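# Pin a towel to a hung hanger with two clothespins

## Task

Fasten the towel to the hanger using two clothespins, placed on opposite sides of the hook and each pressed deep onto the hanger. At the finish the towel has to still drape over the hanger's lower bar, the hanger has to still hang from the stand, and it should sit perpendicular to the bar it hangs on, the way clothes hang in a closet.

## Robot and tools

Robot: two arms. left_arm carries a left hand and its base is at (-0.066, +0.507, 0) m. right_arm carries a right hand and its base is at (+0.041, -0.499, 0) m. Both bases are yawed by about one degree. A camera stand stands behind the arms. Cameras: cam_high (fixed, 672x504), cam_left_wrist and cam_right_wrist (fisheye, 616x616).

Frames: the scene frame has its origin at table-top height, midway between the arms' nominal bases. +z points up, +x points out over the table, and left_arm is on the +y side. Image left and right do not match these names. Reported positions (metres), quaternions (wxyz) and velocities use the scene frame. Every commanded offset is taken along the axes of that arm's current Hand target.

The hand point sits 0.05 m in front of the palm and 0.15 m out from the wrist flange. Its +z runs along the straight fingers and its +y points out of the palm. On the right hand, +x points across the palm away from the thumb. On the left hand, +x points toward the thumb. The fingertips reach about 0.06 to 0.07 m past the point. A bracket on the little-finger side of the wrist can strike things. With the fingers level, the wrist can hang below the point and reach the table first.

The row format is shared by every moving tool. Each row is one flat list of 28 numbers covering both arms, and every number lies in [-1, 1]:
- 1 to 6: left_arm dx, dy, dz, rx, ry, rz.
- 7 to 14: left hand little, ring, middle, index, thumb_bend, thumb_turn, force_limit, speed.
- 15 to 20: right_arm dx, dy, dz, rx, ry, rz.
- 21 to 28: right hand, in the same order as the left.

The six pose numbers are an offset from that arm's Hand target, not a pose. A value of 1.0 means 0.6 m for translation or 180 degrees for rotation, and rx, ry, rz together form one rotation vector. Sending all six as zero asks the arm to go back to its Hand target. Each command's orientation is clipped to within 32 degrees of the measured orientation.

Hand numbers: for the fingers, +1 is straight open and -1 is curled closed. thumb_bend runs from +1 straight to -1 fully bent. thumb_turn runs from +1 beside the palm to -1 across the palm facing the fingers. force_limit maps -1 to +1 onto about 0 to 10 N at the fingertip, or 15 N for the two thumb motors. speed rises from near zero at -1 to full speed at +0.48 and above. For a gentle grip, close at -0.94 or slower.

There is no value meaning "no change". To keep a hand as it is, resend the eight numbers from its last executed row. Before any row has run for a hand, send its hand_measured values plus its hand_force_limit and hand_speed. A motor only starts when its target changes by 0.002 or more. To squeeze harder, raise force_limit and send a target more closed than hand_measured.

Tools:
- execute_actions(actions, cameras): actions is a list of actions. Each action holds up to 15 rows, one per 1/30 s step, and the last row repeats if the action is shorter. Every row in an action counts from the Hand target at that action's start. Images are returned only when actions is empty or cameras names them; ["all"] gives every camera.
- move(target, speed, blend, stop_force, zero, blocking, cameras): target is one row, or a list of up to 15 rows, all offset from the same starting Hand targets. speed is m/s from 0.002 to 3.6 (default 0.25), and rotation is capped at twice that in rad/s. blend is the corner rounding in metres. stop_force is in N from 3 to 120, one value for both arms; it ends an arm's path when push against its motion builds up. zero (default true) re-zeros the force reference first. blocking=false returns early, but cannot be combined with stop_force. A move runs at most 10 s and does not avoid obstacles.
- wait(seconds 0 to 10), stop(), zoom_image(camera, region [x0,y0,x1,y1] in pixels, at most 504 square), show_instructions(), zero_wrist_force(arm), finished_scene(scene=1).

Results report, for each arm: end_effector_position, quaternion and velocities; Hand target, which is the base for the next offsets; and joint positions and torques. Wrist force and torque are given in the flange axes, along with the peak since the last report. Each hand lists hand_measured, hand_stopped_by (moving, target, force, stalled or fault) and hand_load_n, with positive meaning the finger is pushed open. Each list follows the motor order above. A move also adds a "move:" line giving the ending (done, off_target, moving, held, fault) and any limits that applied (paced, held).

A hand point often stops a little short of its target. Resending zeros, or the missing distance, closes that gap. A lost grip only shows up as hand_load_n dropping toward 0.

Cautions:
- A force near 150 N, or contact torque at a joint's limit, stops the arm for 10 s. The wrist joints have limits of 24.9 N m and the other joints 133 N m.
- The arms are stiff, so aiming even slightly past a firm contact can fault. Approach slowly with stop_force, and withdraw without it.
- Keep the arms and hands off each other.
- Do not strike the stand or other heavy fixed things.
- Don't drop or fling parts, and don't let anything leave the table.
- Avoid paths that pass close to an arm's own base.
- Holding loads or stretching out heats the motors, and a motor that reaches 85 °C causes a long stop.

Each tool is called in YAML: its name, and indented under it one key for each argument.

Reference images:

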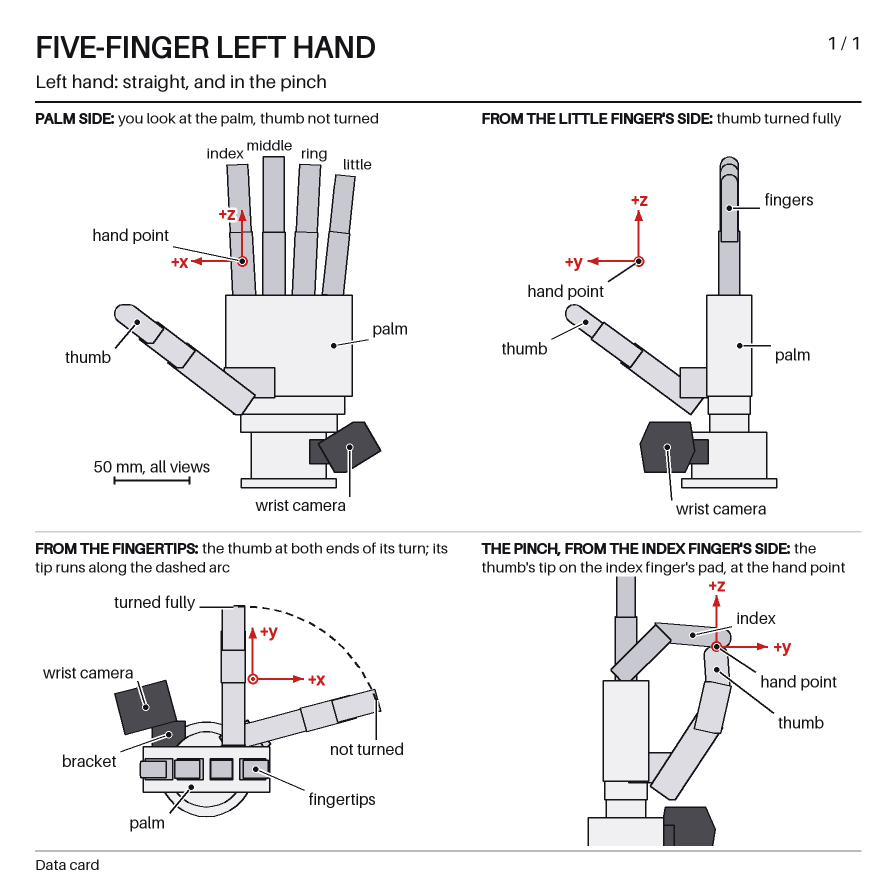

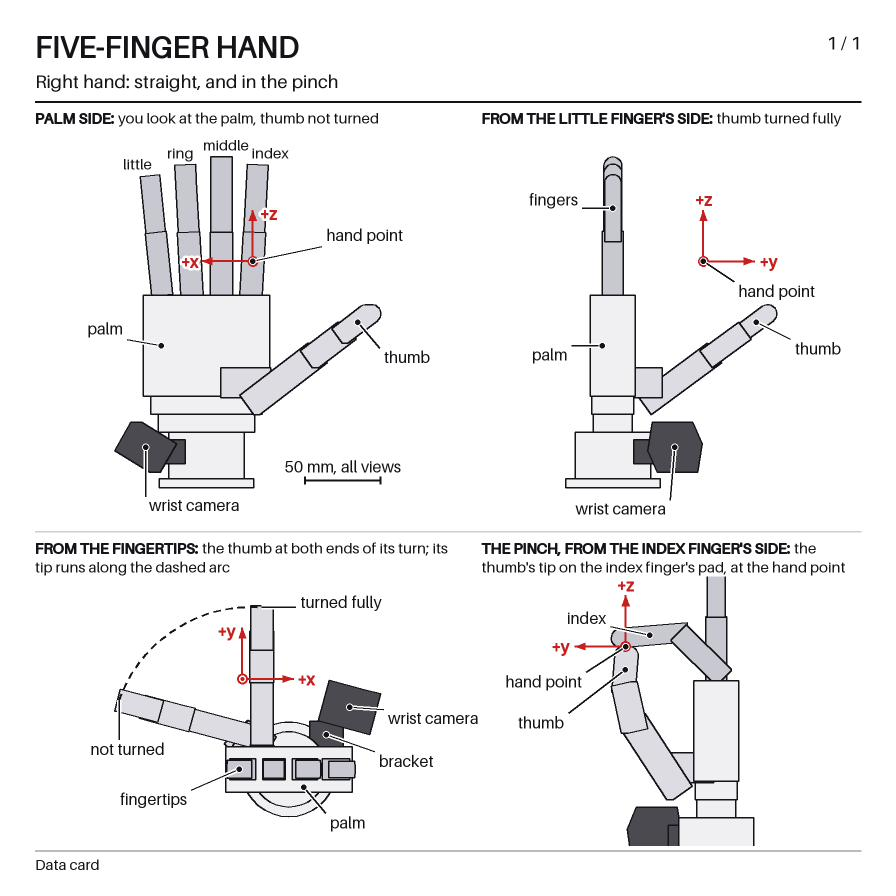

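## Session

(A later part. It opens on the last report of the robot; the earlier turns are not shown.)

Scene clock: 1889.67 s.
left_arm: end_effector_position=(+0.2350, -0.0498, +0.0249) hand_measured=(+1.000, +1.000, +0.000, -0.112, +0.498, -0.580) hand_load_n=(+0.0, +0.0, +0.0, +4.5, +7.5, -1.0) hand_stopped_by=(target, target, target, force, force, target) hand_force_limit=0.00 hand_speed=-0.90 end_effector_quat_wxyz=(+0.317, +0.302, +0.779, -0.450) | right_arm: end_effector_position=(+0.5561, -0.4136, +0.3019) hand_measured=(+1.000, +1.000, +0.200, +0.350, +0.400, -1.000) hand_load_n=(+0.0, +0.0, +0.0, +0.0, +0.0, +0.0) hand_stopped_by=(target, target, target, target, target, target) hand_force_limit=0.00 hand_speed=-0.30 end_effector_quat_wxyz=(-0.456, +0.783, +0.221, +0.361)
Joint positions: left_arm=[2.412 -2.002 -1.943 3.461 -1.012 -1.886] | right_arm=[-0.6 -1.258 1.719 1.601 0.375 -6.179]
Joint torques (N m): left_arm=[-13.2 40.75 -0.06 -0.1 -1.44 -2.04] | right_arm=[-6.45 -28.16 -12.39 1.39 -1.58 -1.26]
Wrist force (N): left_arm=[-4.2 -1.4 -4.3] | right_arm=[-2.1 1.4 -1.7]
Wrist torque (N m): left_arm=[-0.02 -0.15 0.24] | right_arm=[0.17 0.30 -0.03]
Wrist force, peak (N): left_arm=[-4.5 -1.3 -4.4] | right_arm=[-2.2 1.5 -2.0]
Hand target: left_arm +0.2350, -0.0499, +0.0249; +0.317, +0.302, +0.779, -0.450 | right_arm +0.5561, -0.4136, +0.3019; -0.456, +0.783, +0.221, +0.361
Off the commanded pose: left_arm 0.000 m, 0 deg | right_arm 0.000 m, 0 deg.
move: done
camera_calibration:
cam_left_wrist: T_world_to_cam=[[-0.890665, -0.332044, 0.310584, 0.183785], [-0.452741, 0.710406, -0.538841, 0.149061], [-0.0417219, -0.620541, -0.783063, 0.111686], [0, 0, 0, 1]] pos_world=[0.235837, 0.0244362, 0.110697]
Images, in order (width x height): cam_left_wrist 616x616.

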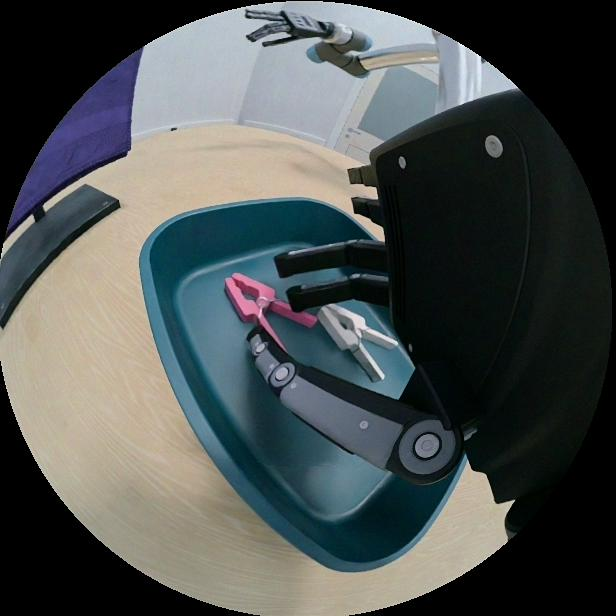

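move:
  target: [0,0,0,0,0,0,1,1,0,-0.2,0.2,-0.58,0.6,-0.9,0,0,0,0,0,0,1,1,0.2,0.35,0.4,-1,0,-0.3]
  speed: 0.03
  cameras: ["cam_left_wrist"]

zoom_image:
  camera: "cam_left_wrist"
  region: [180, 200, 380, 400]

Scene clock: 1896.17 s.
left_arm: end_effector_position=(+0.2350, -0.0499, +0.0249) hand_measured=(+1.000, +1.000, +0.000, -0.112, +0.206, -0.580) hand_load_n=(+0.0, -0.5, +0.0, +4.0, +6.5, -5.0) hand_stopped_by=(target, target, target, force, target, target) hand_force_limit=0.60 hand_speed=-0.90 end_effector_quat_wxyz=(+0.317, +0.302, +0.779, -0.450) | right_arm: end_effector_position=(+0.5561, -0.4136, +0.3019) hand_measured=(+1.000, +1.000, +0.200, +0.350, +0.400, -1.000) hand_load_n=(+0.0, +0.0, +0.0, +0.0, +0.0, +0.0) hand_stopped_by=(target, target, target, target, target, target) hand_force_limit=0.00 hand_speed=-0.30 end_effector_quat_wxyz=(-0.456, +0.783, +0.221, +0.361)
Joint positions: left_arm=[2.412 -2.002 -1.943 3.461 -1.012 -1.886] | right_arm=[-0.6 -1.258 1.719 1.601 0.375 -6.179]
Joint torques (N m): left_arm=[-9.89 31 19.36 -2.11 1.48 -0.86] | right_arm=[-4.78 -28.41 -12.91 1.53 -1.65 -1.29]
Wrist force (N): left_arm=[-11.8 -7.0 -7.2] | right_arm=[-2.0 1.3 -1.8]
Wrist torque (N m): left_arm=[-0.03 -0.24 0.27] | right_arm=[0.16 0.29 -0.03]
Wrist force, peak (N): left_arm=[-11.9 -7.8 -6.5] | right_arm=[-2.3 1.5 -1.9]
Hand target: left_arm +0.2350, -0.0499, +0.0249; +0.317, +0.302, +0.779, -0.450 | right_arm +0.5561, -0.4136, +0.3019; -0.456, +0.783, +0.221, +0.361
Off the commanded pose: left_arm 0.000 m, 0 deg | right_arm 0.000 m, 0 deg.
move: done
camera_calibration:
cam_left_wrist: T_world_to_cam=[[-0.890679, -0.332022, 0.310567, 0.18379], [-0.452714, 0.710416, -0.53885, 0.149056], [-0.0417219, -0.620541, -0.783064, 0.111686], [0, 0, 0, 1]] pos_world=[0.235837, 0.0244362, 0.110697]
Images, in order (width x height): cam_left_wrist 616x616.

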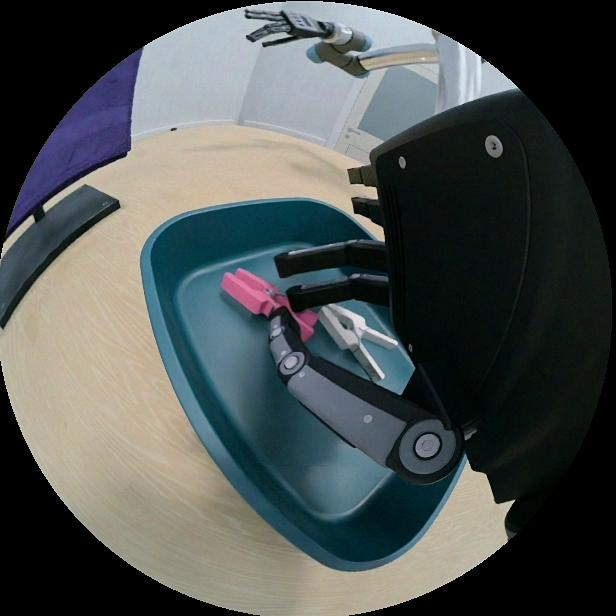

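Scaled by 2.520 from the camera's 616x616 image, which has a finer 880x880 frame.

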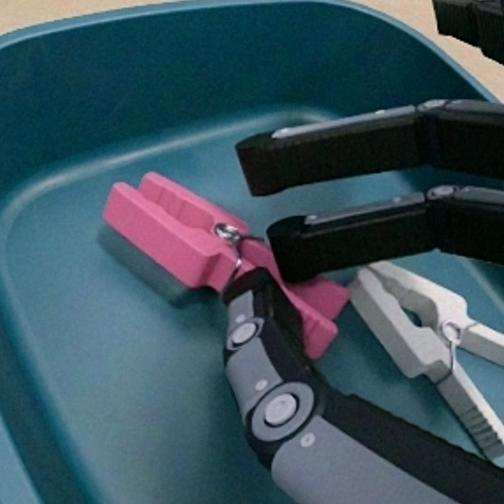

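move:
  target: [-0.0510,-0.0338,-0.0264,0,0,0,1,1,0,-0.2,0.2,-0.58,0.6,-0.9,0,0,0,0,0,0,1,1,0.2,0.35,0.4,-1,0,-0.3]
  speed: 0.05
  cameras: ["cam_left_wrist"]

zoom_image:
  camera: "cam_left_wrist"
  region: [200, 220, 360, 380]

Scene clock: 1903.17 s.
left_arm: end_effector_position=(+0.2350, -0.0498, +0.0649) hand_measured=(+1.000, +1.000, +0.000, -0.112, +0.204, -0.580) hand_load_n=(+0.0, +0.0, +0.0, +0.0, +0.0, +0.0) hand_stopped_by=(target, target, target, force, target, target) hand_force_limit=0.60 hand_speed=-0.90 end_effector_quat_wxyz=(+0.317, +0.302, +0.779, -0.450) | right_arm: end_effector_position=(+0.5561, -0.4136, +0.3019) hand_measured=(+1.000, +1.000, +0.200, +0.350, +0.400, -1.000) hand_load_n=(+0.0, +0.0, +0.0, +0.0, +0.0, +0.0) hand_stopped_by=(target, target, target, target, target, target) hand_force_limit=0.00 hand_speed=-0.30 end_effector_quat_wxyz=(-0.456, +0.783, +0.221, +0.361)
Joint positions: left_arm=[2.412 -1.933 -1.912 3.361 -1.011 -1.886] | right_arm=[-0.6 -1.258 1.719 1.601 0.375 -6.179]
Joint torques (N m): left_arm=[9.92 44.55 27.91 -1.68 3.36 1.63] | right_arm=[-4.98 -28.63 -12.76 1.42 -1.57 -1.44]
Wrist force (N): left_arm=[0.7 1.4 -0.2] | right_arm=[-1.9 1.1 -1.7]
Wrist torque (N m): left_arm=[0.08 -0.12 0.19] | right_arm=[0.13 0.26 -0.02]
Wrist force, peak (N): left_arm=[-11.8 -7.1 -7.4] | right_arm=[-2.2 1.6 -1.9]
Hand target: left_arm +0.2350, -0.0498, +0.0649; +0.317, +0.302, +0.779, -0.450 | right_arm +0.5561, -0.4136, +0.3019; -0.456, +0.783, +0.221, +0.361
Off the commanded pose: left_arm 0.000 m, 0 deg | right_arm 0.000 m, 0 deg.
move: done
camera_calibration:
cam_left_wrist: T_world_to_cam=[[-0.890665, -0.332044, 0.310584, 0.171362], [-0.452741, 0.710406, -0.538841, 0.170615], [-0.0417219, -0.620541, -0.783063, 0.143008], [0, 0, 0, 1]] pos_world=[0.235837, 0.0244362, 0.150697]
Images, in order (width x height): cam_left_wrist 616x616.

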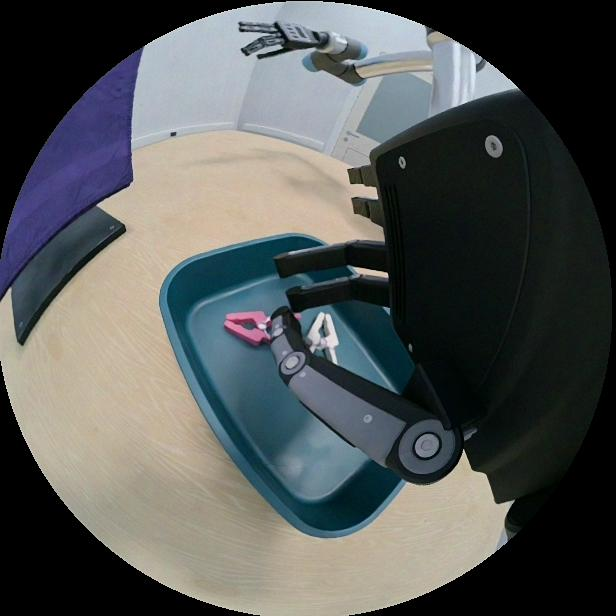

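Scaled by 3.150 from the camera's 616x616 image, which has a finer 880x880 frame.

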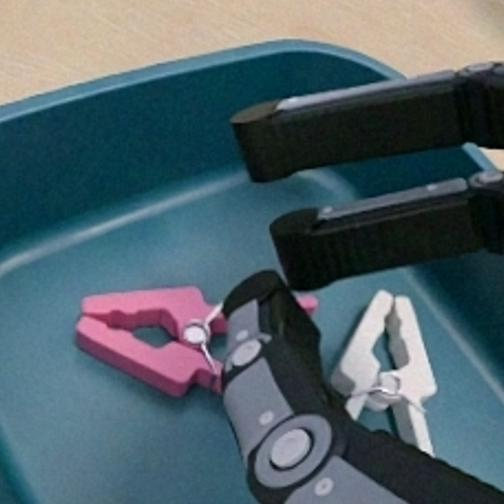

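move:
  target: [-0.1021,-0.0676,-0.0528,0,0,0,1,1,0,0,0.7,-0.48,0,0,0,0,0,0,0,0,1,1,0.2,0.35,0.4,-1,0,-0.3]
  speed: 0.15
  cameras: ["cam_high","cam_left_wrist"]

zoom_image:
  camera: "cam_left_wrist"
  region: [180, 220, 380, 420]

zoom_image:
  camera: "cam_high"
  region: [436, 236, 526, 316]

Scene clock: 1926.10 s.
left_arm: end_effector_position=(+0.2352, -0.0496, +0.1449) hand_measured=(+1.000, +1.000, +0.000, +0.000, +0.700, -0.480) hand_load_n=(+0.0, +0.0, +0.0, +0.0, +0.0, +0.0) hand_stopped_by=(target, target, target, target, target, target) hand_force_limit=0.00 hand_speed=0.00 end_effector_quat_wxyz=(+0.317, +0.302, +0.779, -0.450) | right_arm: end_effector_position=(+0.5561, -0.4136, +0.3019) hand_measured=(+1.000, +1.000, +0.200, +0.350, +0.400, -1.000) hand_load_n=(+0.0, +0.0, +0.0, +0.0, +0.0, +0.5) hand_stopped_by=(target, target, target, target, target, target) hand_force_limit=0.00 hand_speed=-0.30 end_effector_quat_wxyz=(-0.456, +0.783, +0.221, +0.361)
Joint positions: left_arm=[2.412 -1.822 -1.82 3.157 -1.011 -1.885] | right_arm=[-0.6 -1.258 1.719 1.601 0.375 -6.179]
Joint torques (N m): left_arm=[10.96 42.69 31.12 -1.73 3.33 2.16] | right_arm=[-5.98 -28.31 -13.23 1.51 -1.46 -1.34]
Wrist force (N): left_arm=[0.8 1.7 0.0] | right_arm=[-2.0 1.4 -1.6]
Wrist torque (N m): left_arm=[0.09 -0.15 0.07] | right_arm=[0.16 0.29 -0.03]
Wrist force, peak (N): left_arm=[1.4 2.0 0.3] | right_arm=[-2.3 1.5 -1.9]
Hand target: left_arm +0.2352, -0.0496, +0.1449; +0.317, +0.302, +0.779, -0.450 | right_arm +0.5561, -0.4136, +0.3019; -0.456, +0.783, +0.221, +0.361
Off the commanded pose: left_arm 0.000 m, 0 deg | right_arm 0.000 m, 0 deg.
move: done
camera_calibration:
cam_left_wrist: T_world_to_cam=[[-0.890665, -0.332044, 0.310584, 0.14676], [-0.452741, 0.710406, -0.538841, 0.213671], [-0.0417219, -0.620541, -0.783063, 0.205786], [0, 0, 0, 1]] pos_world=[0.236037, 0.0246362, 0.230697]
Images, in order (width x height): cam_high 672x504, cam_left_wrist 616x616.

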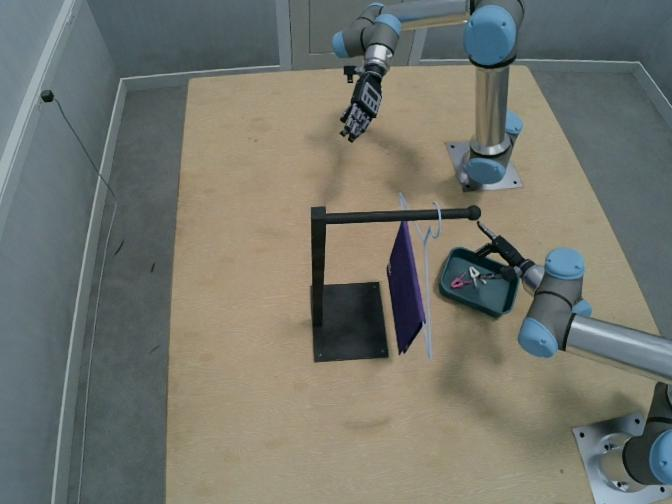

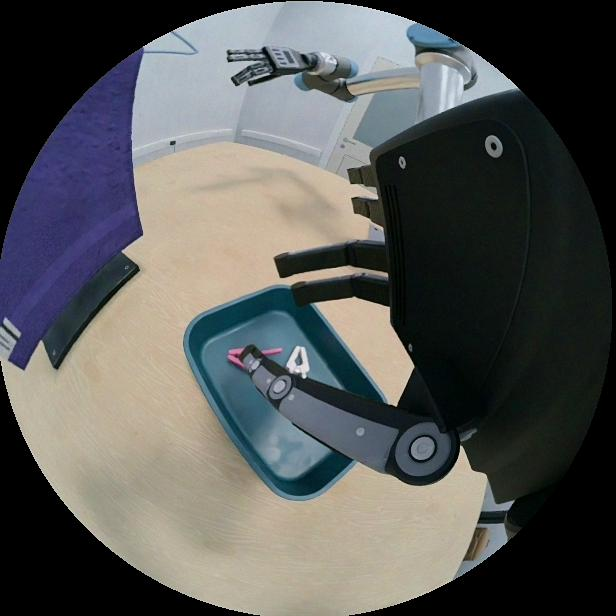

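Scaled by 2.520 from the camera's 616x616 image, which has a finer 880x880 frame.

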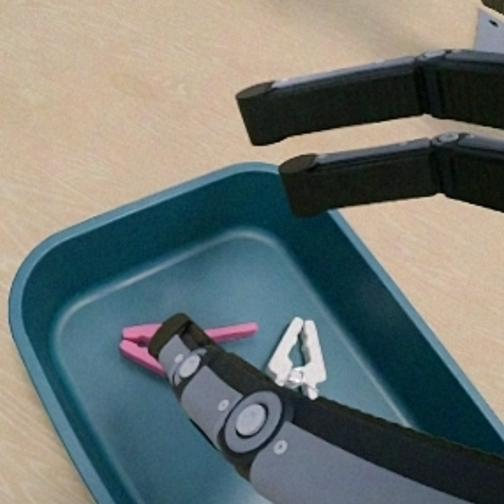

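Scaled by 5.600 from the camera's 672x504 image, which has a finer 960x720 frame.

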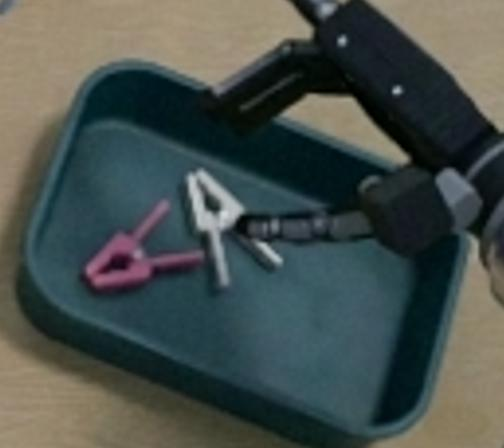

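move:
  target: [0.0733,0.0695,-0.0630,-0.2412,0.2823,-0.0691,-0.9,-0.9,-0.9,1,0.9,-0.6,0,0,0,0,0,0,0,0,1,1,0.2,0.35,0.4,-1,0,-0.3]
  speed: 0.25
  cameras: ["cam_high"]

zoom_image:
  camera: "cam_high"
  region: [436, 236, 526, 316]

Scene clock: 1962.90 s.
left_arm: end_effector_position=(+0.2311, +0.0094, +0.1050) hand_measured=(-0.900, -0.900, -0.900, +1.000, +0.900, -0.600) hand_load_n=(+0.0, +0.0, +0.0, +0.0, +0.0, +0.0) hand_stopped_by=(target, target, target, target, target, target) hand_force_limit=0.00 hand_speed=0.00 end_effector_quat_wxyz=(-0.001, +0.245, +0.969, -0.001) | right_arm: end_effector_position=(+0.5561, -0.4136, +0.3019) hand_measured=(+1.000, +1.000, +0.200, +0.350, +0.400, -1.000) hand_load_n=(+0.0, -0.5, +0.0, +0.0, +0.0, +0.0) hand_stopped_by=(target, target, target, target, target, target) hand_force_limit=0.00 hand_speed=-0.30 end_effector_quat_wxyz=(-0.456, +0.783, +0.221, +0.361)
Joint positions: left_arm=[2.245 -2.485 -0.828 1.742 -1.568 -1.953] | right_arm=[-0.6 -1.258 1.719 1.601 0.375 -6.179]
Joint torques (N m): left_arm=[-12.26 37.84 29.85 -4.24 -2.86 -1.96] | right_arm=[-5.46 -28.86 -13.49 1.46 -1.64 -1.37]
Wrist force (N): left_arm=[-1.1 0.3 0.5] | right_arm=[-2.0 1.5 -1.6]
Wrist torque (N m): left_arm=[-0.03 0.05 0.16] | right_arm=[0.19 0.28 -0.03]
Wrist force, peak (N): left_arm=[1.0 2.0 -0.2] | right_arm=[-2.3 1.4 -1.9]
Hand target: left_arm +0.2311, +0.0094, +0.1050; -0.001, +0.245, +0.969, -0.001 | right_arm +0.5561, -0.4136, +0.3019; -0.456, +0.783, +0.221, +0.361
Off the commanded pose: left_arm 0.000 m, 0 deg | right_arm 0.000 m, 0 deg.
move: done
Images, in order (width x height): cam_high 672x504.

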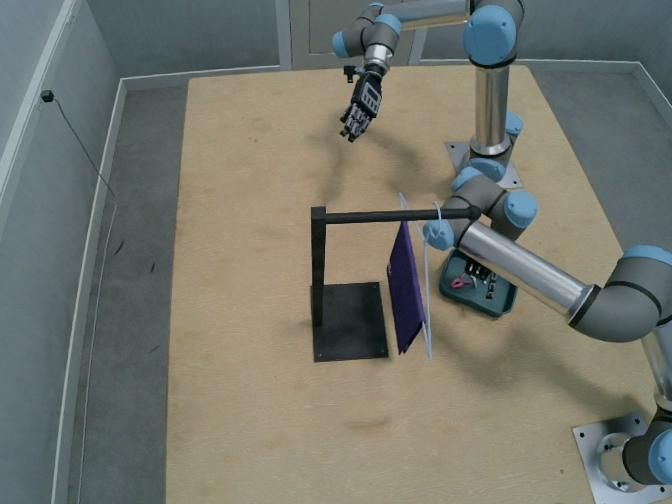

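Scaled by 5.600 from the camera's 672x504 image, which has a finer 960x720 frame.

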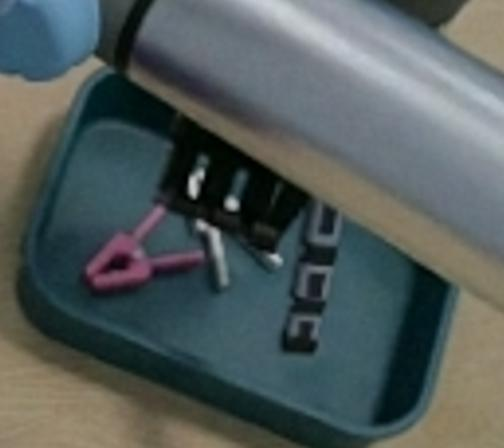

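move:
  target: [0,0,0.0540,0,0,0,-0.9,-0.9,-0.9,1,0.9,-0.6,0,0,0,0,0,0,0,0,1,1,0.2,0.35,0.4,-1,0,-0.3]
  speed: 0.08
  stop_force: 4

move:
  target: [0.0732,-0.0398,0,0,0,0,-0.9,-0.9,-0.9,1,0.9,-0.6,0,0,0,0,0,0,0,0,1,1,0.2,0.35,0.4,-1,0,-0.3]
  speed: 0.08
  cameras: ["cam_high"]

zoom_image:
  camera: "cam_high"
  region: [436, 236, 526, 316]

Scene clock: 1971.40 s.
left_arm: end_effector_position=(+0.2311, +0.0094, +0.0726) hand_measured=(-0.900, -0.900, -0.900, +1.000, +0.900, -0.600) hand_load_n=(+0.0, +0.0, +0.0, +0.0, -0.5, +0.0) hand_stopped_by=(target, target, target, target, target, target) hand_force_limit=0.00 hand_speed=0.00 end_effector_quat_wxyz=(-0.001, +0.245, +0.969, -0.001) | right_arm: end_effector_position=(+0.5561, -0.4136, +0.3019) hand_measured=(+1.000, +1.000, +0.200, +0.350, +0.400, -1.000) hand_load_n=(+0.0, +0.0, +0.0, +0.0, +0.0, +0.5) hand_stopped_by=(target, target, target, target, target, target) hand_force_limit=0.00 hand_speed=-0.30 end_effector_quat_wxyz=(-0.456, +0.783, +0.221, +0.361)
Joint positions: left_arm=[2.245 -2.505 -0.873 1.808 -1.568 -1.953] | right_arm=[-0.6 -1.258 1.719 1.601 0.375 -6.179]
Joint torques (N m): left_arm=[-13.04 39.37 4.52 -1.36 -1.68 -1.21] | right_arm=[-5.69 -28.79 -13.06 1.57 -1.79 -1.28]
Wrist force (N): left_arm=[-0.6 0.4 0.4] | right_arm=[-1.9 1.2 -1.9]
Wrist torque (N m): left_arm=[0.00 -0.03 0.18] | right_arm=[0.14 0.28 -0.03]
Wrist force, peak (N): left_arm=[-0.7 0.3 1.0] | right_arm=[-2.2 1.5 -1.9]
Hand target: left_arm +0.2311, +0.0094, +0.0726; -0.001, +0.245, +0.969, -0.001 | right_arm +0.5561, -0.4136, +0.3019; -0.456, +0.783, +0.221, +0.361
Off the commanded pose: left_arm 0.000 m, 0 deg | right_arm 0.000 m, 0 deg.
move: done

Scene clock: 1972.47 s.
left_arm: end_effector_position=(+0.1811, +0.0093, +0.0727) hand_measured=(-0.900, -0.900, -0.900, +1.000, +0.900, -0.600) hand_load_n=(+0.0, +0.0, +0.0, +0.0, +0.0, +0.0) hand_stopped_by=(target, target, target, target, target, target) hand_force_limit=0.00 hand_speed=0.00 end_effector_quat_wxyz=(-0.001, +0.245, +0.969, -0.001) | right_arm: end_effector_position=(+0.5561, -0.4136, +0.3019) hand_measured=(+1.000, +1.000, +0.200, +0.350, +0.400, -1.000) hand_load_n=(+0.0, +0.0, +0.0, +0.0, +0.0, +0.0) hand_stopped_by=(target, target, target, target, target, target) hand_force_limit=0.00 hand_speed=-0.30 end_effector_quat_wxyz=(-0.456, +0.783, +0.221, +0.361)
Joint positions: left_arm=[2.181 -2.443 -0.99 1.863 -1.568 -2.017] | right_arm=[-0.6 -1.258 1.719 1.601 0.375 -6.179]
Joint torques (N m): left_arm=[-13.4 63.4 3.94 -1.22 1.42 -1.97] | right_arm=[-5.49 -29.31 -13.4 1.55 -1.52 -1.31]
Wrist force (N): left_arm=[-0.9 0.2 0.7] | right_arm=[-2.1 1.3 -1.7]
Wrist torque (N m): left_arm=[-0.06 0.03 0.17] | right_arm=[0.15 0.29 -0.03]
Wrist force, peak (N): left_arm=[-1.4 0.5 0.7] | right_arm=[-2.3 1.5 -1.7]
Hand target: left_arm +0.1811, +0.0093, +0.0727; -0.001, +0.245, +0.969, -0.001 | right_arm +0.5561, -0.4136, +0.3019; -0.456, +0.783, +0.221, +0.361
Off the commanded pose: left_arm 0.000 m, 0 deg | right_arm 0.000 m, 0 deg.
move: done
Images, in order (width x height): cam_high 672x504.

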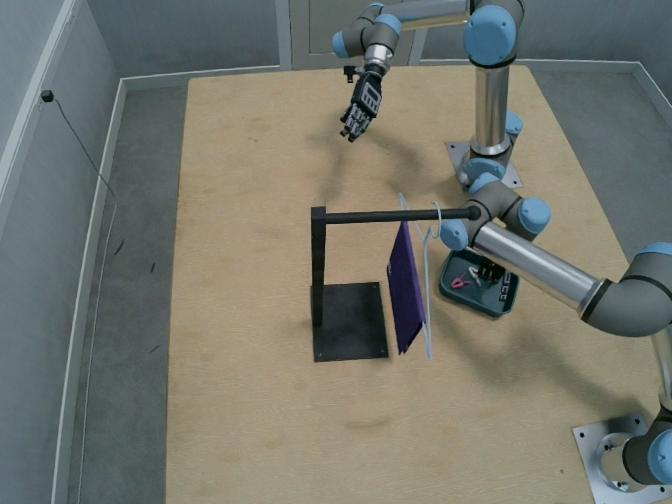

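Scaled by 5.600 from the camera's 672x504 image, which has a finer 960x720 frame.

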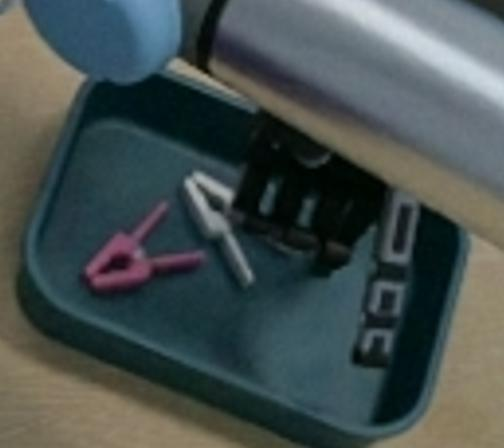

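move:
  target:
    - [0.0367,0.0061,0,0,0,0,-0.9,-0.9,-0.9,1,0.9,-0.6,0,0,0,0,0,0,0,0,1,1,0.2,0.35,0.4,-1,0,-0.3]
    - [0.0367,0.0061,-0.06,0,0,0,-0.9,-0.9,-0.9,1,0.9,-0.6,0,0,0,0,0,0,0,0,1,1,0.2,0.35,0.4,-1,0,-0.3]
    - [0.2,0.2,-0.2,0,0,0,-0.9,-0.9,-0.9,1,0.9,-0.6,0,0,0,0,0,0,0,0,1,1,0.2,0.35,0.4,-1,0,-0.3]
  speed: [0.06,0.1,0.25]
  cameras: ["cam_high"]

zoom_image:
  camera: "cam_high"
  region: [436, 236, 526, 316]

Scene clock: 1987.33 s.
left_arm: end_effector_position=(+0.1329, +0.1721, +0.1925) hand_measured=(-0.900, -0.900, -0.900, +1.000, +0.900, -0.600) hand_load_n=(+0.0, +0.5, +0.0, +0.0, +0.0, +0.0) hand_stopped_by=(target, target, target, target, target, target) hand_force_limit=0.00 hand_speed=0.00 end_effector_quat_wxyz=(-0.001, +0.245, +0.969, -0.001) | right_arm: end_effector_position=(+0.5561, -0.4136, +0.3019) hand_measured=(+1.000, +1.000, +0.200, +0.350, +0.400, -1.000) hand_load_n=(+0.0, +0.0, +0.0, +0.0, +0.0, +0.0) hand_stopped_by=(target, target, target, target, target, target) hand_force_limit=0.00 hand_speed=-0.30 end_effector_quat_wxyz=(-0.456, +0.783, +0.221, +0.361)
Joint positions: left_arm=[2.311 -1.939 -1.504 1.872 -1.568 -1.887] | right_arm=[-0.6 -1.258 1.719 1.601 0.375 -6.179]
Joint torques (N m): left_arm=[11.3 43.68 4.78 -4.29 2.87 2.18] | right_arm=[-6.11 -29.05 -13.09 1.45 -1.83 -1.4]
Wrist force (N): left_arm=[-0.8 0.3 0.5] | right_arm=[-2.1 1.3 -1.8]
Wrist torque (N m): left_arm=[-0.01 0.01 0.00] | right_arm=[0.17 0.29 -0.03]
Wrist force, peak (N): left_arm=[-1.6 -0.6 1.2] | right_arm=[-2.3 1.5 -2.0]
Hand target: left_arm +0.1329, +0.1721, +0.1925; -0.001, +0.245, +0.969, -0.001 | right_arm +0.5561, -0.4136, +0.3019; -0.456, +0.783, +0.221, +0.361
Off the commanded pose: left_arm 0.000 m, 0 deg | right_arm 0.000 m, 0 deg.
move: done
Images, in order (width x height): cam_high 672x504.

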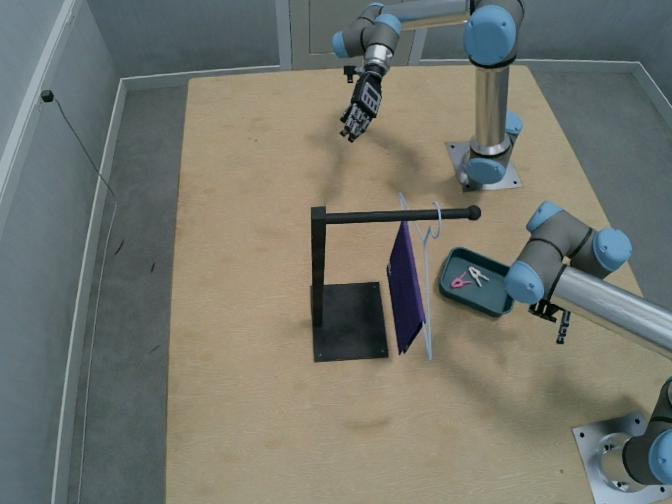

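Scaled by 5.600 from the camera's 672x504 image, which has a finer 960x720 frame.

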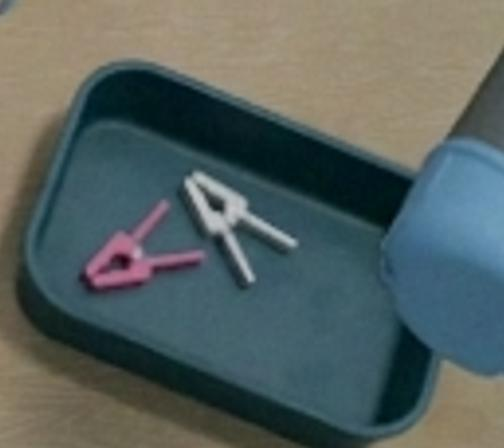

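move:
  target:
    - [-0.2590,-0.1710,0.1458,0,0,0,-0.9,-0.9,-0.9,1,0.9,-0.6,0,0,0,0,0,0,0,0,1,1,0.2,0.35,0.4,-1,0,-0.3]
    - [-0.2590,-0.1710,0.1998,0,0,0,-0.9,-0.9,-0.9,1,0.9,-0.6,0,0,0,0,0,0,0,0,1,1,0.2,0.35,0.4,-1,0,-0.3]
  speed: [0.25,0.06]
  cameras: ["cam_high"]

zoom_image:
  camera: "cam_high"
  region: [436, 236, 526, 316]

Scene clock: 2003.50 s.
left_arm: end_effector_position=(+0.2205, +0.0077, +0.0728) hand_measured=(-0.900, -0.900, -0.900, +1.000, +0.900, -0.600) hand_load_n=(+0.0, +0.5, +0.5, +0.0, +0.0, +0.0) hand_stopped_by=(target, target, target, target, target, target) hand_force_limit=0.00 hand_speed=0.00 end_effector_quat_wxyz=(-0.001, +0.245, +0.969, -0.001) | right_arm: end_effector_position=(+0.5561, -0.4136, +0.3019) hand_measured=(+1.000, +1.000, +0.200, +0.350, +0.400, -1.000) hand_load_n=(+0.0, +0.0, +0.0, +0.0, +0.0, +0.0) hand_stopped_by=(target, target, target, target, target, target) hand_force_limit=0.00 hand_speed=-0.30 end_effector_quat_wxyz=(-0.456, +0.783, +0.221, +0.361)
Joint positions: left_arm=[2.23 -2.495 -0.892 1.816 -1.568 -1.968] | right_arm=[-0.6 -1.258 1.719 1.601 0.375 -6.179]
Joint torques (N m): left_arm=[-13.31 38.34 5.14 -1.31 -2.48 -1.43] | right_arm=[-5.79 -28.98 -13.24 1.7 -1.82 -1.43]
Wrist force (N): left_arm=[-0.9 0.2 0.3] | right_arm=[-2.1 1.5 -1.8]
Wrist torque (N m): left_arm=[-0.02 0.01 0.17] | right_arm=[0.19 0.30 -0.03]
Wrist force, peak (N): left_arm=[-1.6 -0.4 1.1] | right_arm=[-2.3 1.4 -1.8]
Hand target: left_arm +0.2205, +0.0077, +0.0727; -0.001, +0.245, +0.969, -0.001 | right_arm +0.5561, -0.4136, +0.3019; -0.456, +0.783, +0.221, +0.361
Off the commanded pose: left_arm 0.000 m, 0 deg | right_arm 0.000 m, 0 deg.
move: done
Images, in order (width x height): cam_high 672x504.

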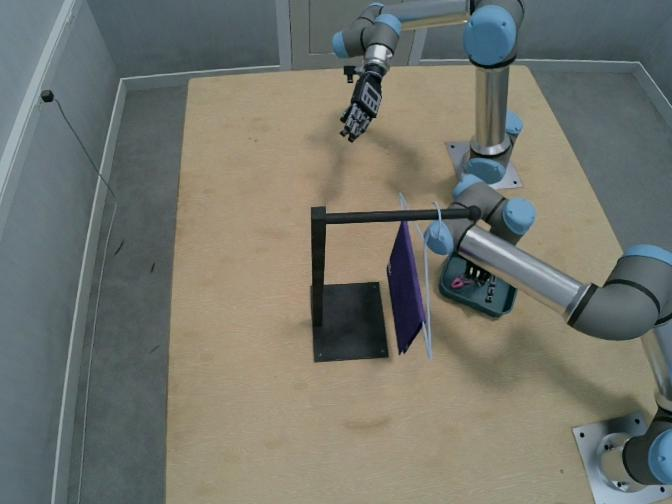

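Scaled by 5.600 from the camera's 672x504 image, which has a finer 960x720 frame.

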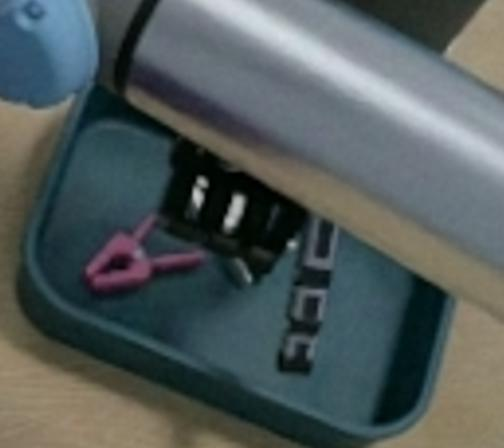

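move:
  target:
    - [0.0473,-0.0107,0,0,0,0,-0.9,-0.9,-0.9,1,0.9,-0.6,0,0,0,0,0,0,0,0,1,1,0.2,0.35,0.4,-1,0,-0.3]
    - [0.0473,-0.0107,-0.06,0,0,0,-0.9,-0.9,-0.9,1,0.9,-0.6,0,0,0,0,0,0,0,0,1,1,0.2,0.35,0.4,-1,0,-0.3]
    - [0.2,0.2,-0.2,0,0,0,-0.9,-0.9,-0.9,1,0.9,-0.6,0,0,0,0,0,0,0,0,1,1,0.2,0.35,0.4,-1,0,-0.3]
  speed: [0.06,0.1,0.25]
  cameras: ["cam_high"]

zoom_image:
  camera: "cam_high"
  region: [436, 236, 526, 316]

Scene clock: 2012.10 s.
left_arm: end_effector_position=(+0.1723, +0.1705, +0.1925) hand_measured=(-0.900, -0.900, -0.900, +1.000, +0.900, -0.600) hand_load_n=(+0.0, +0.0, +0.0, +0.0, -0.5, +0.0) hand_stopped_by=(target, target, target, target, target, target) hand_force_limit=0.00 hand_speed=0.00 end_effector_quat_wxyz=(-0.001, +0.245, +0.969, -0.001) | right_arm: end_effector_position=(+0.5561, -0.4136, +0.3019) hand_measured=(+1.000, +1.000, +0.200, +0.350, +0.400, -1.000) hand_load_n=(+0.0, +0.0, +0.0, +0.0, +0.0, +0.0) hand_stopped_by=(target, target, target, target, target, target) hand_force_limit=0.00 hand_speed=-0.30 end_effector_quat_wxyz=(-0.456, +0.783, +0.221, +0.361)
Joint positions: left_arm=[2.372 -1.986 -1.436 1.851 -1.568 -1.826] | right_arm=[-0.6 -1.258 1.719 1.601 0.375 -6.179]
Joint torques (N m): left_arm=[10.83 48.15 3.47 -4.17 2.69 2.23] | right_arm=[-5.34 -29.11 -13.83 1.45 -1.64 -1.22]
Wrist force (N): left_arm=[-0.8 0.2 0.4] | right_arm=[-2.3 1.3 -1.7]
Wrist torque (N m): left_arm=[-0.04 -0.01 0.00] | right_arm=[0.16 0.33 -0.05]
Wrist force, peak (N): left_arm=[-1.5 -0.9 1.1] | right_arm=[-2.3 1.6 -1.7]
Hand target: left_arm +0.1723, +0.1706, +0.1925; -0.001, +0.245, +0.969, -0.001 | right_arm +0.5561, -0.4136, +0.3019; -0.456, +0.783, +0.221, +0.361
Off the commanded pose: left_arm 0.000 m, 0 deg | right_arm 0.000 m, 0 deg.
move: done
Images, in order (width x height): cam_high 672x504.

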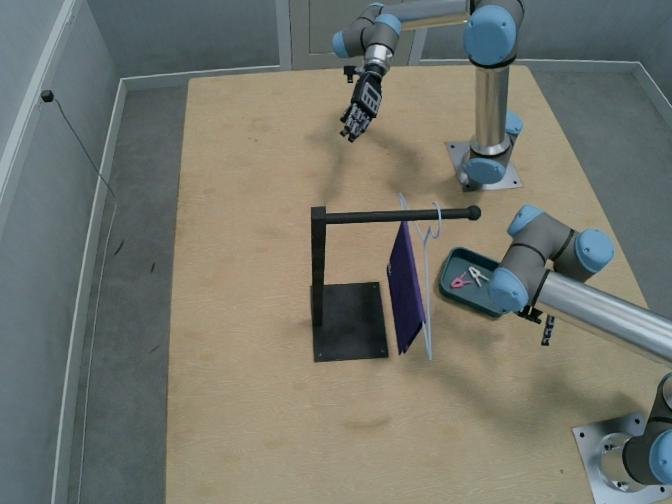

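Scaled by 5.600 from the camera's 672x504 image, which has a finer 960x720 frame.

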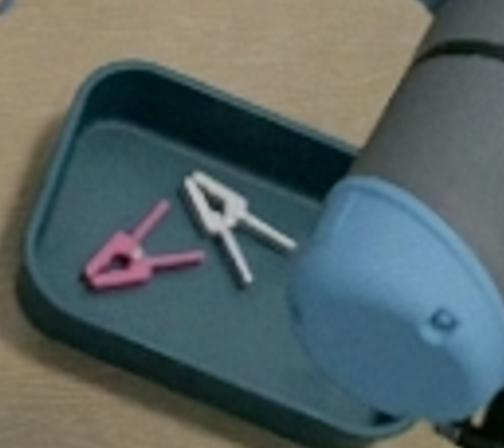

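move:
  target:
    - [-0.3058,-0.1593,0.1458,0,0,0,-0.9,-0.9,-0.9,1,0.9,-0.6,0,0,0,0,0,0,0,0,1,1,0.2,0.35,0.4,-1,0,-0.3]
    - [-0.3058,-0.1593,0.19,0,0,0,-0.9,-0.9,-0.9,1,0.9,-0.6,0,0,0,0,0,0,0,0,1,1,0.2,0.35,0.4,-1,0,-0.3]
  speed: [0.25,0.08]

move:
  target: [0,0,0.025,0,0,0,-0.9,-0.9,-0.9,1,0.9,-0.6,0,0,0,0,0,0,0,0,1,1,0.2,0.35,0.4,-1,0,-0.3]
  speed: 0.02
  stop_force: 3

Scene clock: 2021.50 s.
left_arm: end_effector_position=(+0.2880, -0.0010, +0.0787) hand_measured=(-0.900, -0.900, -0.900, +1.000, +0.900, -0.600) hand_load_n=(+0.0, +0.0, +0.0, +0.0, +0.0, +0.0) hand_stopped_by=(target, target, target, target, target, target) hand_force_limit=0.00 hand_speed=0.00 end_effector_quat_wxyz=(-0.001, +0.245, +0.969, -0.001) | right_arm: end_effector_position=(+0.5561, -0.4136, +0.3019) hand_measured=(+1.000, +1.000, +0.200, +0.350, +0.400, -1.000) hand_load_n=(+0.0, +0.0, +0.0, +0.0, +0.0, +0.0) hand_stopped_by=(target, target, target, target, target, target) hand_force_limit=0.00 hand_speed=-0.30 end_effector_quat_wxyz=(-0.456, +0.783, +0.221, +0.361)
Joint positions: left_arm=[2.301 -2.632 -0.615 1.675 -1.568 -1.897] | right_arm=[-0.6 -1.258 1.719 1.601 0.375 -6.179]
Joint torques (N m): left_arm=[-12.74 42.9 3.85 -1.63 -1.7 -0.87] | right_arm=[-5.09 -30.56 -12.88 1.56 -1.68 -1.3]
Wrist force (N): left_arm=[-0.8 0.3 0.5] | right_arm=[-1.8 1.5 -1.8]
Wrist torque (N m): left_arm=[-0.02 0.01 0.18] | right_arm=[0.19 0.26 -0.01]
Wrist force, peak (N): left_arm=[-1.5 -0.2 1.1] | right_arm=[-2.2 1.4 -1.9]
Hand target: left_arm +0.2880, -0.0010, +0.0786; -0.001, +0.245, +0.969, -0.001 | right_arm +0.5561, -0.4136, +0.3019; -0.456, +0.783, +0.221, +0.361
Off the commanded pose: left_arm 0.000 m, 0 deg | right_arm 0.000 m, 0 deg.
move: done

Scene clock: 2022.77 s.
left_arm: end_effector_position=(+0.2880, -0.0010, +0.0775) hand_measured=(-0.900, -0.900, -0.900, +1.000, +0.900, -0.600) hand_load_n=(+0.0, +0.0, +0.0, +0.0, +0.0, +0.0) hand_stopped_by=(target, target, target, target, target, target) hand_force_limit=0.00 hand_speed=0.00 end_effector_quat_wxyz=(-0.001, +0.245, +0.969, -0.001) | right_arm: end_effector_position=(+0.5561, -0.4136, +0.3019) hand_measured=(+1.000, +1.000, +0.200, +0.350, +0.400, -1.000) hand_load_n=(+0.0, +0.0, +0.0, +0.0, +0.0, +0.5) hand_stopped_by=(target, target, target, target, target, target) hand_force_limit=0.00 hand_speed=-0.30 end_effector_quat_wxyz=(-0.456, +0.783, +0.221, +0.361)
Joint positions: left_arm=[2.301 -2.632 -0.617 1.678 -1.568 -1.897] | right_arm=[-0.6 -1.258 1.719 1.601 0.375 -6.179]
Joint torques (N m): left_arm=[-12.14 66.27 29.45 -3.4 -0.92 -0.24] | right_arm=[-5.97 -30 -13.9 1.6 -1.88 -1.23]
Wrist force (N): left_arm=[-0.6 0.2 -3.4] | right_arm=[-2.1 1.4 -1.8]
Wrist torque (N m): left_arm=[0.19 -0.04 0.20] | right_arm=[0.18 0.30 -0.03]
Wrist force, peak (N): left_arm=[-1.5 0.5 -12.6] | right_arm=[-2.1 1.6 -1.7]
Hand target: left_arm +0.2880, -0.0010, +0.0775; -0.001, +0.245, +0.969, -0.001 (not the last commanded pose) | right_arm +0.5561, -0.4136, +0.3019; -0.456, +0.783, +0.221, +0.361
Off the commanded pose: left_arm 0.014 m, 0 deg | right_arm 0.000 m, 0 deg.
move: contact (left_arm)

move:
  target:
    - [0,0,-0.055,0,0,0,-0.9,-0.9,-0.9,1,0.9,-0.6,0,0,0,0,0,0,0,0,1,1,0.2,0.35,0.4,-1,0,-0.3]
    - [0.1058,-0.0412,-0.055,0,0,0,-0.9,-0.9,-0.9,1,0.9,-0.6,0,0,0,0,0,0,0,0,1,1,0.2,0.35,0.4,-1,0,-0.3]
  speed: 0.15

move:
  target: [0,0,0.075,0,0,0,-0.9,-0.9,-0.9,1,0.9,-0.6,0,0,0,0,0,0,0,0,1,1,0.2,0.35,0.4,-1,0,-0.3]
  speed: 0.03
  stop_force: 3
  cameras: ["cam_high"]

zoom_image:
  camera: "cam_high"
  region: [436, 236, 526, 316]

Scene clock: 2036.93 s.
left_arm: end_effector_position=(+0.2205, +0.0075, +0.1106) hand_measured=(-0.900, -0.900, -0.900, +1.000, +0.900, -0.600) hand_load_n=(+0.0, +0.0, +0.0, +0.0, +0.0, +0.0) hand_stopped_by=(target, target, target, target, target, target) hand_force_limit=0.00 hand_speed=0.00 end_effector_quat_wxyz=(-0.001, +0.245, +0.969, -0.001) | right_arm: end_effector_position=(+0.5561, -0.4136, +0.3019) hand_measured=(+1.000, +1.000, +0.200, +0.350, +0.400, -1.000) hand_load_n=(+0.0, +0.0, +0.0, +0.0, +0.0, +0.0) hand_stopped_by=(target, target, target, target, target, target) hand_force_limit=0.00 hand_speed=-0.30 end_effector_quat_wxyz=(-0.456, +0.783, +0.221, +0.361)
Joint positions: left_arm=[2.23 -2.472 -0.838 1.738 -1.568 -1.968] | right_arm=[-0.6 -1.258 1.719 1.601 0.375 -6.179]
Joint torques (N m): left_arm=[-12.5 63.8 4.8 -1.22 2.95 -1.98] | right_arm=[-4.26 -28.57 -14.7 1.29 -1.85 -1.18]
Wrist force (N): left_arm=[-1.0 0.2 0.6] | right_arm=[-2.3 1.4 -1.7]
Wrist torque (N m): left_arm=[-0.04 0.03 0.17] | right_arm=[0.17 0.32 -0.04]
Wrist force, peak (N): left_arm=[-1.0 0.2 -3.7] | right_arm=[-2.2 1.5 -2.0]
Hand target: left_arm +0.2204, +0.0075, +0.1106; -0.001, +0.245, +0.969, -0.001 | right_arm +0.5561, -0.4136, +0.3019; -0.456, +0.783, +0.221, +0.361
Off the commanded pose: left_arm 0.000 m, 0 deg | right_arm 0.000 m, 0 deg.
move: done

Scene clock: 2039.57 s.
left_arm: end_effector_position=(+0.2203, +0.0075, +0.0676) hand_measured=(-0.900, -0.900, -0.900, +1.000, +0.900, -0.600) hand_load_n=(+0.0, +0.0, +0.5, +0.0, +0.0, +0.0) hand_stopped_by=(target, target, target, target, target, target) hand_force_limit=0.00 hand_speed=0.00 end_effector_quat_wxyz=(-0.001, +0.245, +0.969, -0.001) | right_arm: end_effector_position=(+0.5561, -0.4136, +0.3019) hand_measured=(+1.000, +1.000, +0.200, +0.350, +0.400, -1.000) hand_load_n=(+0.0, +0.0, +0.0, +0.0, +0.0, +0.5) hand_stopped_by=(target, target, target, target, target, target) hand_force_limit=0.00 hand_speed=-0.30 end_effector_quat_wxyz=(-0.456, +0.783, +0.221, +0.361)
Joint positions: left_arm=[2.23 -2.499 -0.898 1.826 -1.568 -1.968] | right_arm=[-0.6 -1.258 1.719 1.601 0.375 -6.179]
Joint torques (N m): left_arm=[-11.47 64 28.67 -3.75 2.56 -1.85] | right_arm=[-5.06 -28.5 -13.6 1.53 -2.03 -1.2]
Wrist force (N): left_arm=[-1.0 0.1 -2.7] | right_arm=[-2.1 1.5 -1.7]
Wrist torque (N m): left_arm=[0.14 0.00 0.17] | right_arm=[0.18 0.30 -0.03]
Wrist force, peak (N): left_arm=[-1.7 -0.1 -13.5] | right_arm=[-2.3 1.4 -1.8]
Hand target: left_arm +0.2203, +0.0075, +0.0676; -0.001, +0.245, +0.969, -0.001 (not the last commanded pose) | right_arm +0.5561, -0.4136, +0.3019; -0.456, +0.783, +0.221, +0.361
Off the commanded pose: left_arm 0.002 m, 0 deg | right_arm 0.000 m, 0 deg.
move: contact (left_arm)
Images, in order (width x height): cam_high 672x504.

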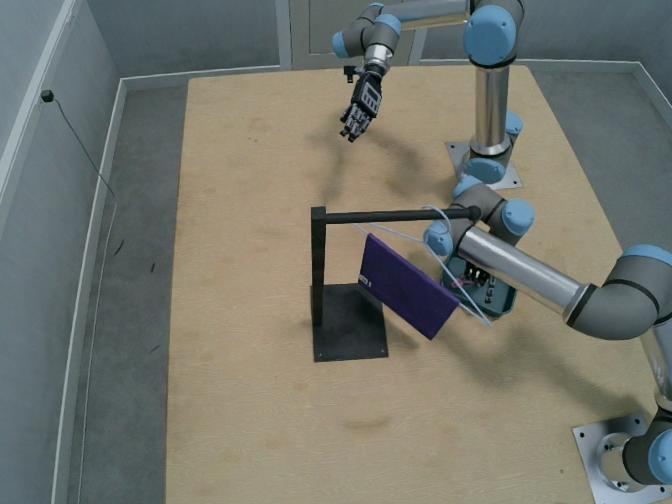

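Scaled by 5.600 from the camera's 672x504 image, which has a finer 960x720 frame.

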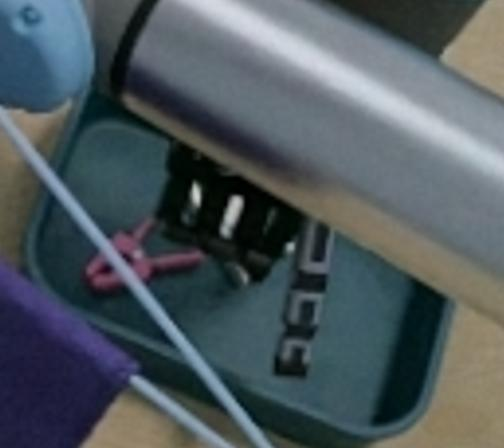

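move:
  target:
    - [0,0,-0.0025,0,0,0,-0.9,-0.9,-0.9,1,0.9,-0.6,0,0,0,0,0,0,0,0,1,1,0.2,0.35,0.4,-1,0,-0.3]
    - [0.0473,-0.0107,-0.0025,0,0,0,-0.9,-0.9,-0.9,1,0.9,-0.6,0,0,0,0,0,0,0,0,1,1,0.2,0.35,0.4,-1,0,-0.3]
    - [0.0473,-0.0107,-0.06,0,0,0,-0.9,-0.9,-0.9,1,0.9,-0.6,0,0,0,0,0,0,0,0,1,1,0.2,0.35,0.4,-1,0,-0.3]
    - [0.2,0.15,-0.15,0,0,0,-0.9,-0.9,-0.9,1,0.9,-0.6,0,0,0,0,0,0,0,0,1,1,0.2,0.35,0.4,-1,0,-0.3]
  speed: [0.06,0.06,0.1,0.2]
  cameras: ["cam_high"]

zoom_image:
  camera: "cam_high"
  region: [436, 236, 526, 316]

Scene clock: 2050.47 s.
left_arm: end_effector_position=(+0.1578, +0.1438, +0.1575) hand_measured=(-0.900, -0.900, -0.900, +1.000, +0.900, -0.600) hand_load_n=(+0.0, +0.0, +0.0, +0.0, -0.5, +0.0) hand_stopped_by=(target, target, target, target, target, target) hand_force_limit=0.00 hand_speed=0.00 end_effector_quat_wxyz=(-0.001, +0.245, +0.969, -0.001) | right_arm: end_effector_position=(+0.5561, -0.4136, +0.3019) hand_measured=(+1.000, +1.000, +0.200, +0.350, +0.400, -1.000) hand_load_n=(+0.0, +0.0, +0.0, +0.0, +0.0, +0.0) hand_stopped_by=(target, target, target, target, target, target) hand_force_limit=0.00 hand_speed=-0.30 end_effector_quat_wxyz=(-0.456, +0.783, +0.221, +0.361)
Joint positions: left_arm=[2.308 -2.05 -1.434 1.913 -1.568 -1.89] | right_arm=[-0.6 -1.258 1.719 1.601 0.375 -6.179]
Joint torques (N m): left_arm=[9.89 48.54 3.41 -1.4 2.95 2.21] | right_arm=[-5.08 -30.6 -14.62 1.54 -1.89 -1.08]
Wrist force (N): left_arm=[-1.0 0.3 0.5] | right_arm=[-2.0 1.4 -1.6]
Wrist torque (N m): left_arm=[-0.02 0.03 -0.01] | right_arm=[0.17 0.28 -0.02]
Wrist force, peak (N): left_arm=[-1.1 0.3 -2.9] | right_arm=[-2.3 1.5 -1.8]
Hand target: left_arm +0.1578, +0.1439, +0.1575; -0.001, +0.245, +0.969, -0.001 | right_arm +0.5561, -0.4136, +0.3019; -0.456, +0.783, +0.221, +0.361
Off the commanded pose: left_arm 0.000 m, 0 deg | right_arm 0.000 m, 0 deg.
move: done
Images, in order (width x height): cam_high 672x504.

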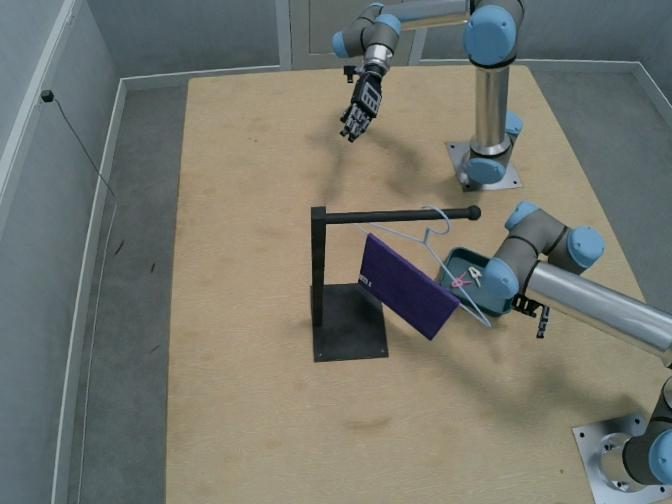

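Scaled by 5.600 from the camera's 672x504 image, which has a finer 960x720 frame.

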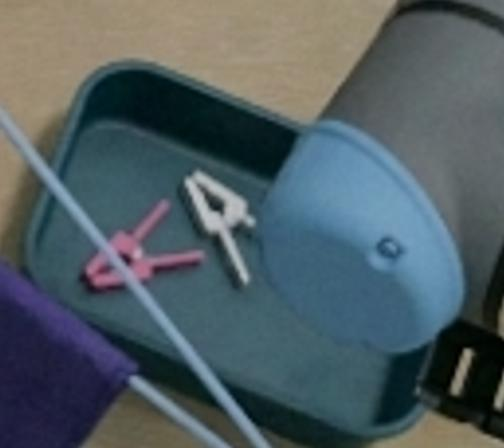

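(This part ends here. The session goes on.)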